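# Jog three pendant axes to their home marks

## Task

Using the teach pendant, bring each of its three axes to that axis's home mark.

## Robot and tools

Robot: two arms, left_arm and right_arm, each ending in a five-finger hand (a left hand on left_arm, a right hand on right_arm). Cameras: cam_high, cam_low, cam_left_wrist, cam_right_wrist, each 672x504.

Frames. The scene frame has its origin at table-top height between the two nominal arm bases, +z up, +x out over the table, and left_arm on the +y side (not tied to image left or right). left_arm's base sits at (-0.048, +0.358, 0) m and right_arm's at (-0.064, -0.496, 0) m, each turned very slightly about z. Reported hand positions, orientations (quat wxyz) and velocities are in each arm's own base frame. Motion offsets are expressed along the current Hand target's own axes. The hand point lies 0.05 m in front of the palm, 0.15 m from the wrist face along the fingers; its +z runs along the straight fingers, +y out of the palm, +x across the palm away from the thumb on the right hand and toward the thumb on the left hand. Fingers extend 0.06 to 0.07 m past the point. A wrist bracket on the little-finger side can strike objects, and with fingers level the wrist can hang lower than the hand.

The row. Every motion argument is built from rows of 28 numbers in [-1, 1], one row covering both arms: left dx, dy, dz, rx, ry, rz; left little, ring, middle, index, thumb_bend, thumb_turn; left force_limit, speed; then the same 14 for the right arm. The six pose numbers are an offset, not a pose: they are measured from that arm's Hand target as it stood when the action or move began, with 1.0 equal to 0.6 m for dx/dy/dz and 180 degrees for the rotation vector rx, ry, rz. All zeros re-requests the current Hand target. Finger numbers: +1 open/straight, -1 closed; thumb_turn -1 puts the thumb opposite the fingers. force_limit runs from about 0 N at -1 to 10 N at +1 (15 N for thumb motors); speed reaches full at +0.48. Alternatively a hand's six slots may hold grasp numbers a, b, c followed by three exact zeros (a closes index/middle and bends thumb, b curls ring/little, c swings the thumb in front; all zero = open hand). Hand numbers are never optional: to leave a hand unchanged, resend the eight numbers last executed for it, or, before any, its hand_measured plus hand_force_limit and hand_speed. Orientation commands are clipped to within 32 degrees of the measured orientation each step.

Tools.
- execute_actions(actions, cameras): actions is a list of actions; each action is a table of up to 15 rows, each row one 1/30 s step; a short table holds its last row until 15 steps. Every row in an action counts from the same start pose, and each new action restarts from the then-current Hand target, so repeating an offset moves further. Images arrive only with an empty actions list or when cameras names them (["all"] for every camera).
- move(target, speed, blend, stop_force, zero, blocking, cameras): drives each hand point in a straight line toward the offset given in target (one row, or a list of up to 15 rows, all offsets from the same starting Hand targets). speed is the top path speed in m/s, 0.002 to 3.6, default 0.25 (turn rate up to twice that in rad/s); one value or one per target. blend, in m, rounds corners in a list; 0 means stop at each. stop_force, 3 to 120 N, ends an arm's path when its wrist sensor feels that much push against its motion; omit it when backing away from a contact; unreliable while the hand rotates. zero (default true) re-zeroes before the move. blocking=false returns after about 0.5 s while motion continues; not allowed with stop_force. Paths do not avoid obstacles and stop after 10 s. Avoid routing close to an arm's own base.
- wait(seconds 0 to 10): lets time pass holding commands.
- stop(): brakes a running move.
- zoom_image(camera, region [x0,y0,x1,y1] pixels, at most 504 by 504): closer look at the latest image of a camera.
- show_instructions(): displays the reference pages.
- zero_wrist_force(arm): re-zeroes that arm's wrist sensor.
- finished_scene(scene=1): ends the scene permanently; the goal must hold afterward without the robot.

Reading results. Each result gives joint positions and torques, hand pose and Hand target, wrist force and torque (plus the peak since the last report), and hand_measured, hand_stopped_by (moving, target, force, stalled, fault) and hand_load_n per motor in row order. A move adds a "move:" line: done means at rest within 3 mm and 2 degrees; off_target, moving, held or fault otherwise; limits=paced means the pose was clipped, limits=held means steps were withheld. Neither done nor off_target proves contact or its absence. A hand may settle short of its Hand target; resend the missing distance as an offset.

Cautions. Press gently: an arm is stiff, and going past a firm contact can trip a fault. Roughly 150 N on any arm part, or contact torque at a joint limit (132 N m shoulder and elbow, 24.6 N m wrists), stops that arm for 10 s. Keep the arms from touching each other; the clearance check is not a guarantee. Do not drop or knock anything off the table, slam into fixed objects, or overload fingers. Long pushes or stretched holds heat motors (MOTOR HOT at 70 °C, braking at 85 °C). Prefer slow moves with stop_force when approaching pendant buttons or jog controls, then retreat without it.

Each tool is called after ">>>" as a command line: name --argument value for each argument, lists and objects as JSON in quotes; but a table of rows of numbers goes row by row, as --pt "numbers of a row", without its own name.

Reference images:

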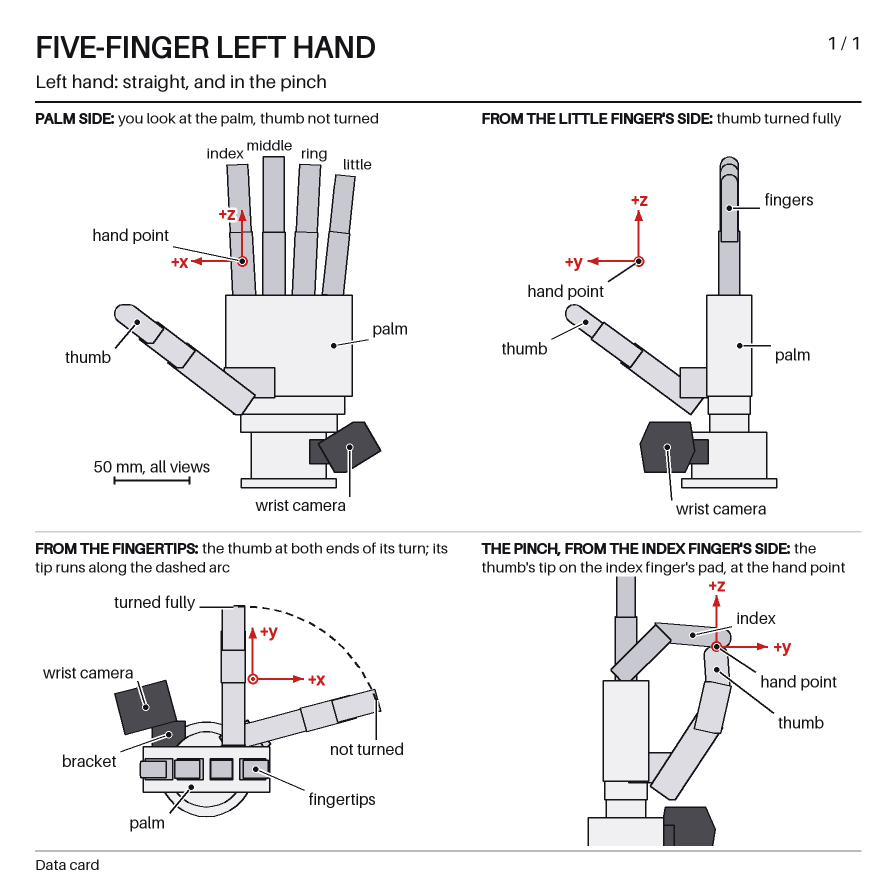

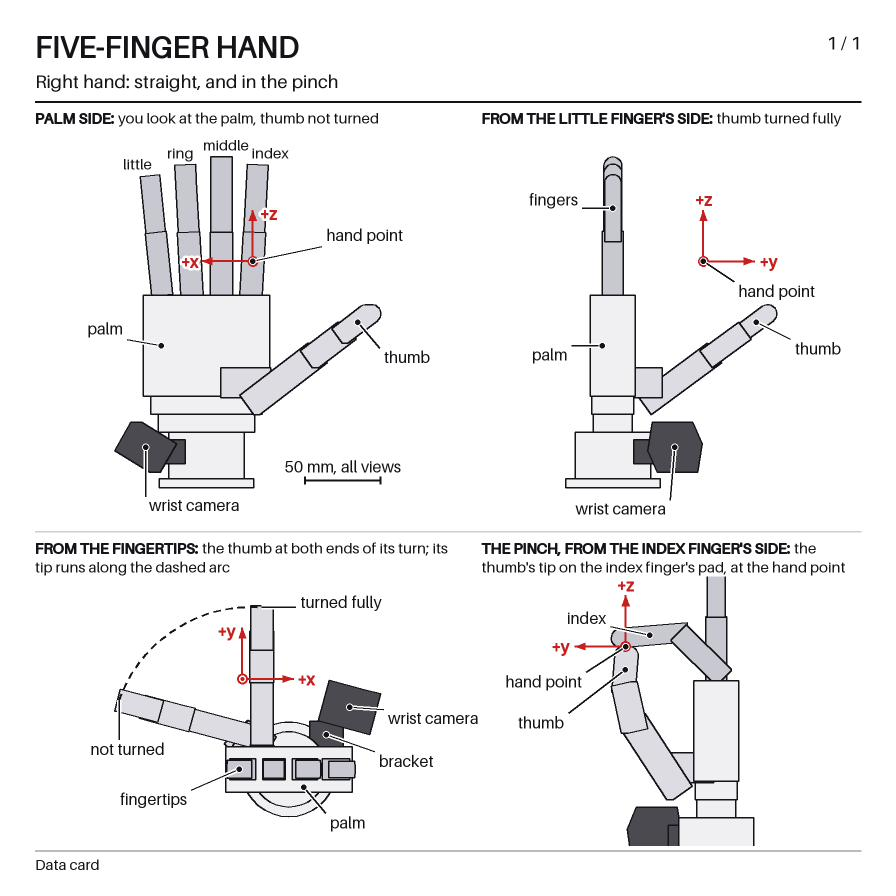

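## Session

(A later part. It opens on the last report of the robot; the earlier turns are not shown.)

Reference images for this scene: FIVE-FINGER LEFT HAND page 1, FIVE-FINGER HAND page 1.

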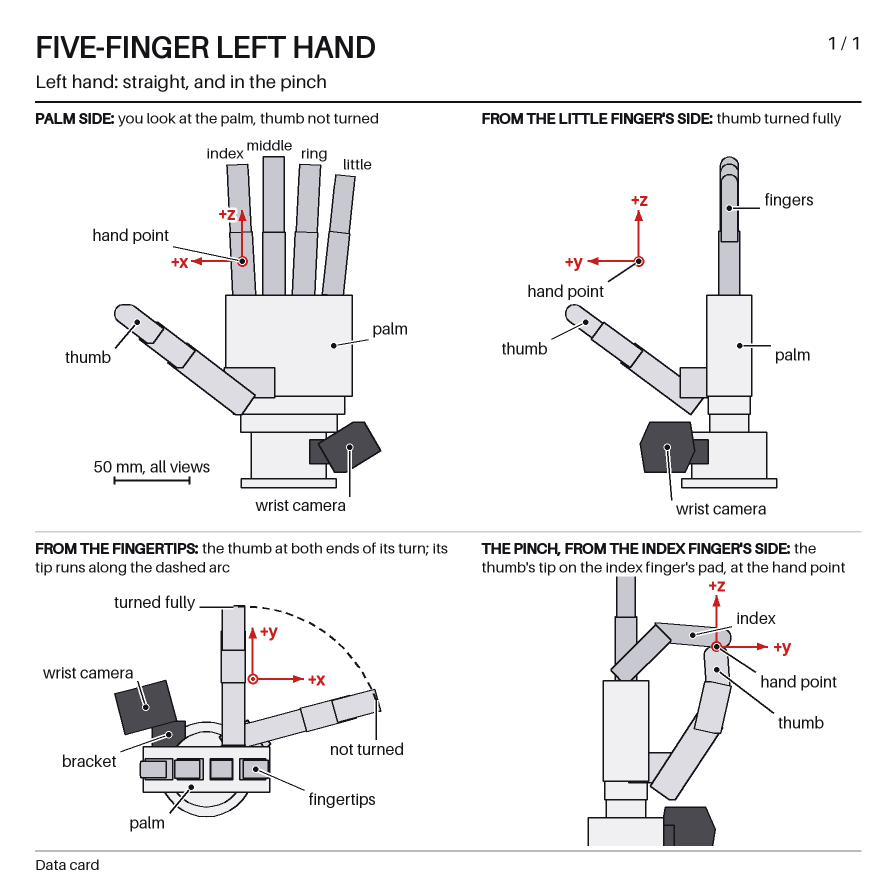

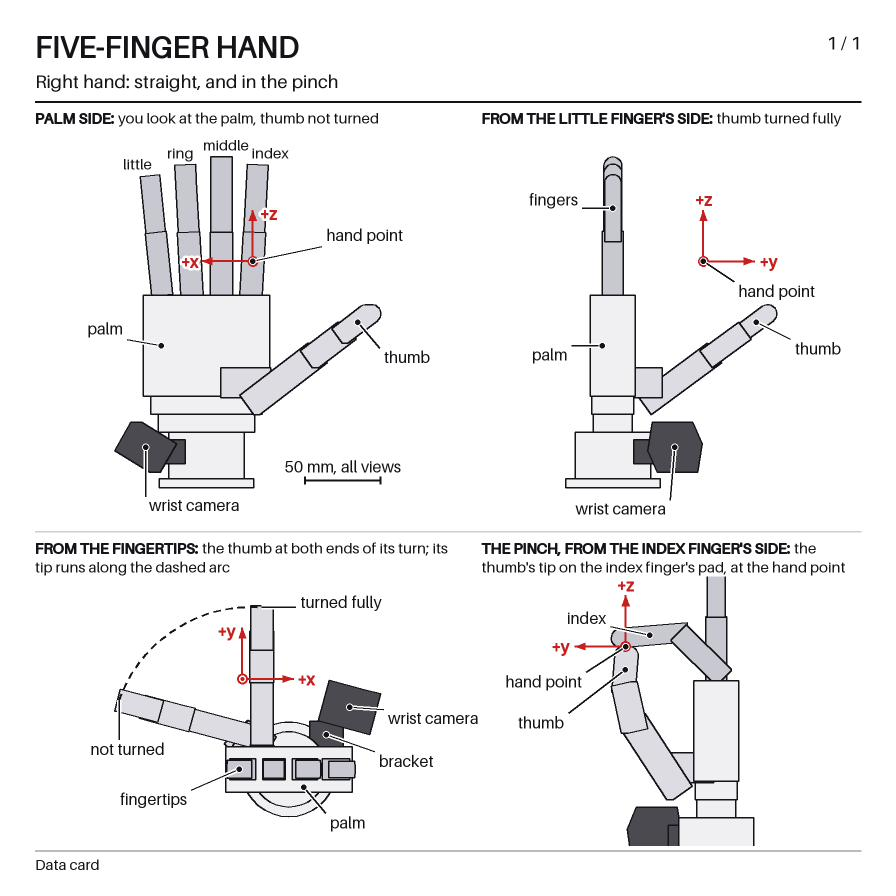

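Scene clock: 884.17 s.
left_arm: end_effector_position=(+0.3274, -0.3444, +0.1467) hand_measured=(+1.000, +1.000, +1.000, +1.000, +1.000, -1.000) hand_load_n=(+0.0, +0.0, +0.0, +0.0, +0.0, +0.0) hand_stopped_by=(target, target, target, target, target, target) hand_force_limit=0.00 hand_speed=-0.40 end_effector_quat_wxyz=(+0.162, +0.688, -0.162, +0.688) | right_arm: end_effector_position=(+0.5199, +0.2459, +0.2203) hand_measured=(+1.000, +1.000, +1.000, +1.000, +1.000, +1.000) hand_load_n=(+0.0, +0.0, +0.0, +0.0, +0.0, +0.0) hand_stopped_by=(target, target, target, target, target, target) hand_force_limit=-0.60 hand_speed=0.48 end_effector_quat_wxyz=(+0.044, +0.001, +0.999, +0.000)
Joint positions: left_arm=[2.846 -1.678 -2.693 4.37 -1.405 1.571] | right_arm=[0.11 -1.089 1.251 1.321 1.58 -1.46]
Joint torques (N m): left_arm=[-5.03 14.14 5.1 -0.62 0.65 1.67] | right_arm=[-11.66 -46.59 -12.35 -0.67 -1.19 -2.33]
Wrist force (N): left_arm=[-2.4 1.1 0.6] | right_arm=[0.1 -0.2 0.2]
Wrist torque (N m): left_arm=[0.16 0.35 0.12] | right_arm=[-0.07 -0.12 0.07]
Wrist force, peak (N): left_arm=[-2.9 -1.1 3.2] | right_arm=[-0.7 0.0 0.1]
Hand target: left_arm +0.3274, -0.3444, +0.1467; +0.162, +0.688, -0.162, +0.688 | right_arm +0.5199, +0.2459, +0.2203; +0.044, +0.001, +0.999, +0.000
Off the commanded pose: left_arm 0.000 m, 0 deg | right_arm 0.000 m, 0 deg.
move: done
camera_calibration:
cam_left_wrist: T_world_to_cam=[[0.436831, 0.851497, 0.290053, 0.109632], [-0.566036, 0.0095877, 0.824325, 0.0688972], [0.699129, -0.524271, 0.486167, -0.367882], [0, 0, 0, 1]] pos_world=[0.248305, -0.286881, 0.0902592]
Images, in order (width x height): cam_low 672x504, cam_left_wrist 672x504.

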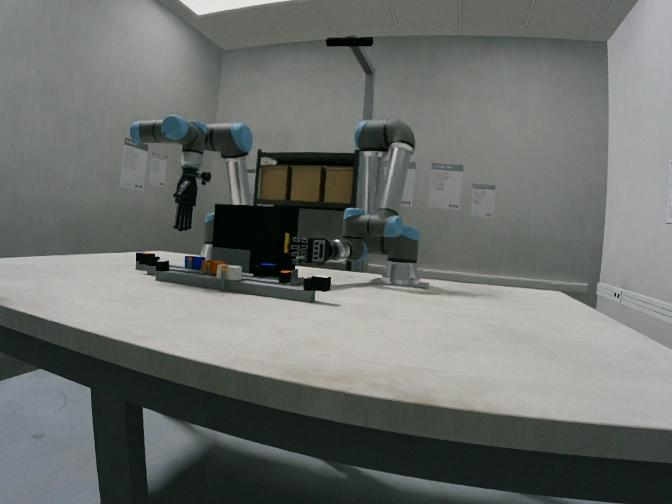

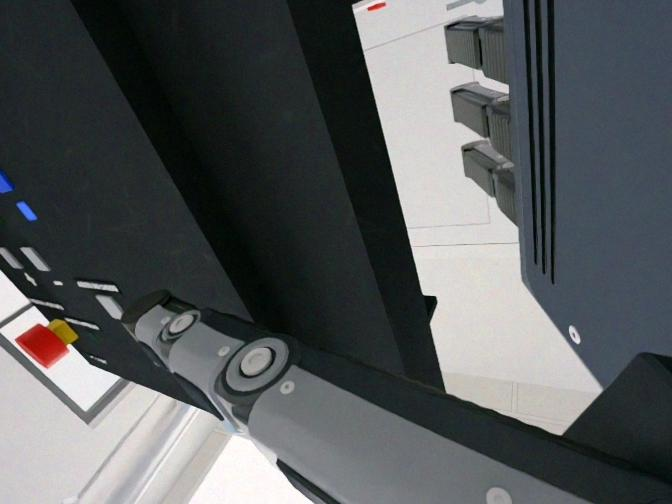

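>>> move --target '[0,0,0,0,0,0,1,1,1,1,1,-1,0.0,-0.4,0,-0.1786,-0.0892,0,0,0,0,0,0,0,0,0,-0.6,0.48]' --speed 0.15 --cameras '["cam_left_wrist", "cam_high", "cam_right_wrist"]'

>>> zoom_image --camera "cam_right_wrist" --region '[290, 40, 560, 340]'

Scene clock: 888.90 s.
left_arm: end_effector_position=(+0.3274, -0.3444, +0.1467) hand_measured=(+1.000, +1.000, +1.000, +1.000, +1.000, -1.000) hand_load_n=(+0.0, +0.0, -0.5, +0.0, +0.0, -0.5) hand_stopped_by=(target, target, target, target, target, target) hand_force_limit=0.00 hand_speed=-0.40 end_effector_quat_wxyz=(+0.162, +0.688, -0.162, +0.688) | right_arm: end_effector_position=(+0.5151, +0.1389, +0.2735) hand_measured=(+1.000, +1.000, +1.000, +1.000, +1.000, +1.000) hand_load_n=(+0.0, +0.0, +0.0, +0.0, +0.0, +0.0) hand_stopped_by=(target, target, target, target, target, target) hand_force_limit=-0.60 hand_speed=0.48 end_effector_quat_wxyz=(+0.044, +0.001, +0.999, +0.000)
Joint positions: left_arm=[2.846 -1.678 -2.693 4.37 -1.405 1.571] | right_arm=[-0.119 -1.19 1.263 1.411 1.56 -1.689]
Joint torques (N m): left_arm=[-5.78 15.09 4.58 0.46 0.59 1.65] | right_arm=[-10.67 -43.32 -25.15 5.31 -1.2 -2.14]
Wrist force (N): left_arm=[-2.2 0.8 0.7] | right_arm=[0.0 -0.1 0.2]
Wrist torque (N m): left_arm=[0.11 0.31 0.14] | right_arm=[-0.06 -0.09 0.05]
Wrist force, peak (N): left_arm=[-2.5 0.9 1.1] | right_arm=[-0.3 -1.4 -0.2]
Hand target: left_arm +0.3274, -0.3444, +0.1467; +0.162, +0.688, -0.162, +0.688 | right_arm +0.5151, +0.1387, +0.2736; +0.044, +0.001, +0.999, +0.000
Off the commanded pose: left_arm 0.000 m, 0 deg | right_arm 0.000 m, 0 deg.
move: done
camera_calibration:
cam_left_wrist: T_world_to_cam=[[0.436831, 0.851497, 0.290053, 0.109632], [-0.566036, 0.0095877, 0.824325, 0.0688972], [0.699129, -0.524271, 0.486167, -0.367882], [0, 0, 0, 1]] pos_world=[0.248305, -0.286881, 0.0902592]
cam_right_wrist: T_world_to_cam=[[-0.250385, 0.967794, -0.0261114, 0.00267521], [0.780199, 0.217673, 0.586437, -0.597295], [0.573234, 0.126463, -0.809574, 0.0279872], [0, 0, 0, 1]] pos_world=[0.450635, 0.123887, 0.373003]
Images, in order (width x height): cam_high 672x504, cam_left_wrist 672x504, cam_right_wrist 672x504.

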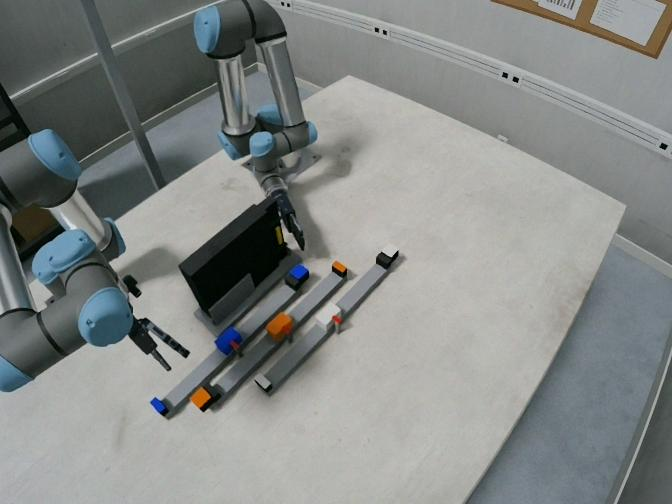

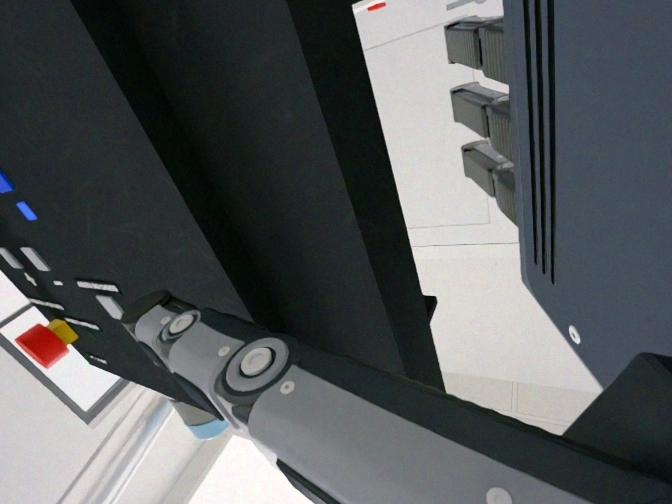

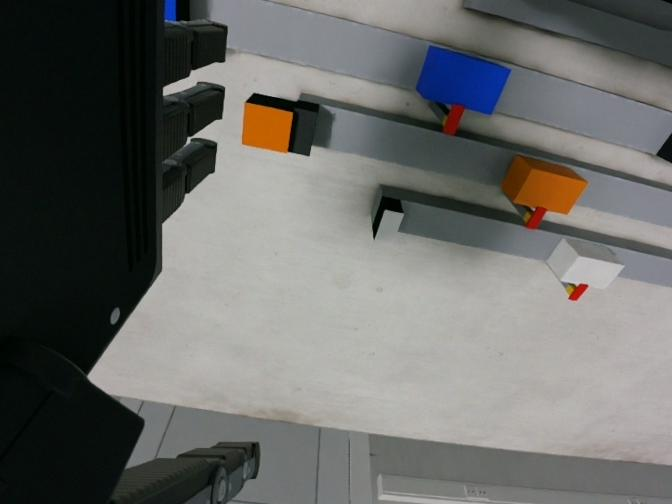

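Scaled by 1.680.

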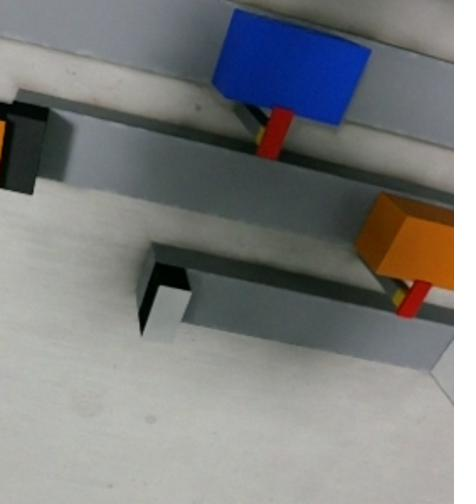

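>>> move --target '[0,-0.1786,-0.0892,0,0,0,1,1,1,1,1,-1,0.0,-0.4,0,0,0,0,0,0,0,0,0,0,0,0,-0.6,0.48]' --speed 0.15 --cameras '["cam_low", "cam_high"]'

>>> zoom_image --camera "cam_high" --region '[215, 300, 355, 390]'

Scene clock: 892.30 s.
left_arm: end_effector_position=(+0.3266, -0.3070, +0.1459) hand_measured=(+1.000, +1.000, +1.000, +1.000, +1.000, -1.000) hand_load_n=(+0.0, -0.5, +0.0, +0.0, +0.0, -0.5) hand_stopped_by=(target, target, target, target, target, target) hand_force_limit=0.00 hand_speed=-0.40 end_effector_quat_wxyz=(+0.156, +0.690, -0.155, +0.690) end_effector_velocity=(+0.000, +0.000, +0.000) end_effector_angular_velocity=(+0.001, +0.000, +0.001) | right_arm: end_effector_position=(+0.5151, +0.1387, +0.2736) hand_measured=(+1.000, +1.000, +1.000, +1.000, +1.000, +1.000) hand_load_n=(+0.0, +0.0, +0.0, +0.0, +0.0, +0.0) hand_stopped_by=(target, target, target, target, target, target) hand_force_limit=-0.60 hand_speed=0.48 end_effector_quat_wxyz=(+0.044, +0.001, +0.999, +0.000)
Joint positions: left_arm=[3.051 -1.61 -2.785 4.396 -1.219 1.569] | right_arm=[-0.12 -1.19 1.263 1.411 1.56 -1.689]
Joint velocities: left_arm=[-0.004 -0.001 0 0 -0.005 0.001] | right_arm=[within noise]
Joint torques (N m): left_arm=[-5.04 -3.83 13.72 -1.07 -0.49 2.33] | right_arm=[-10.24 -42.65 -25.93 5.18 -1.27 -2.27]
Wrist force (N): left_arm=[-2.1 1.2 0.4] | right_arm=[0.0 -0.1 0.0]
Wrist torque (N m): left_arm=[0.18 0.29 0.05] | right_arm=[-0.05 -0.10 0.06]
Wrist force, peak (N): left_arm=[-2.7 0.9 -2.1] | right_arm=[-0.3 -0.7 -0.1]
Hand target: left_arm +0.3266, -0.3071, +0.1459; +0.156, +0.690, -0.155, +0.690 (not the last commanded pose) | right_arm +0.5151, +0.1387, +0.2736; +0.044, +0.001, +0.999, +0.000
Off the commanded pose: left_arm 0.082 m, 1 deg | right_arm 0.000 m, 0 deg.
move: held (left_arm; a check stopped the path); limits=held
pose unreachable (left arm): on one or more control steps of this call, first in action 0 (counted from 0), this arm could not follow its commanded pose, so it was not sent that pose on those steps. It may still have moved: this result reports where it is.
cause: moving toward the commanded pose would bring two parts of the arm too close to each other (joints 3 (elbow) to 5 (wrist 2) lie between them).
Images, in order (width x height): cam_high 672x504, cam_low 672x504.

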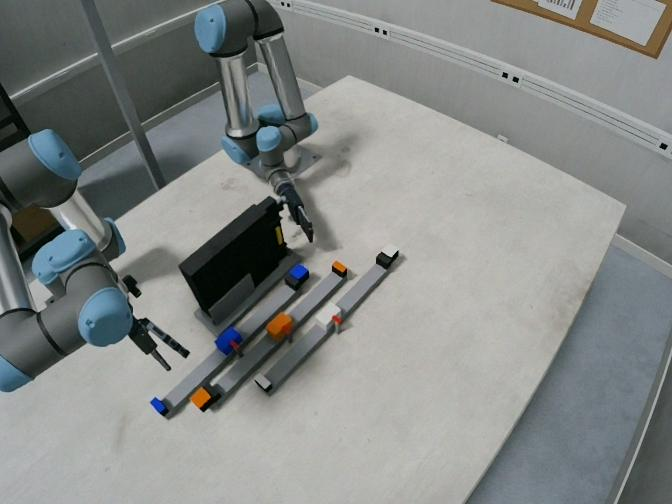

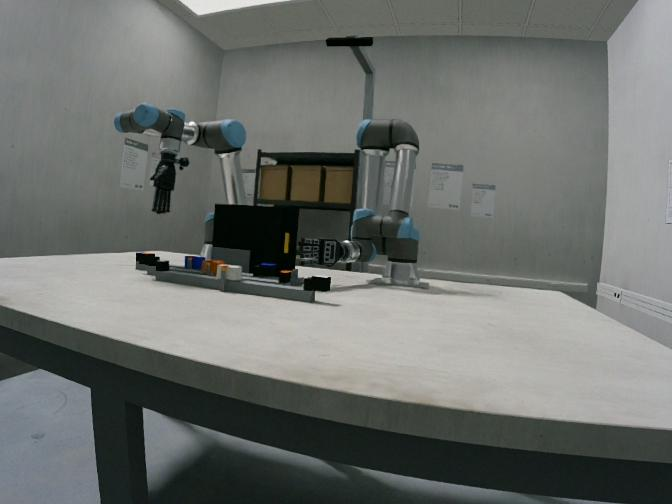

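Scaled by 3.600.

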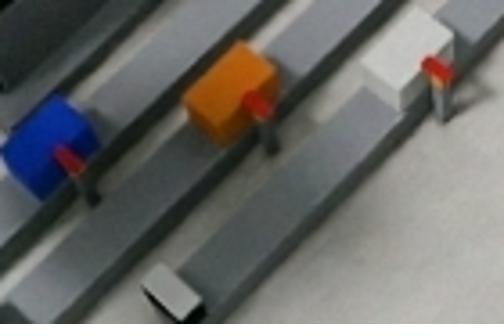

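>>> finished_scene

The scene is finished: the task was done.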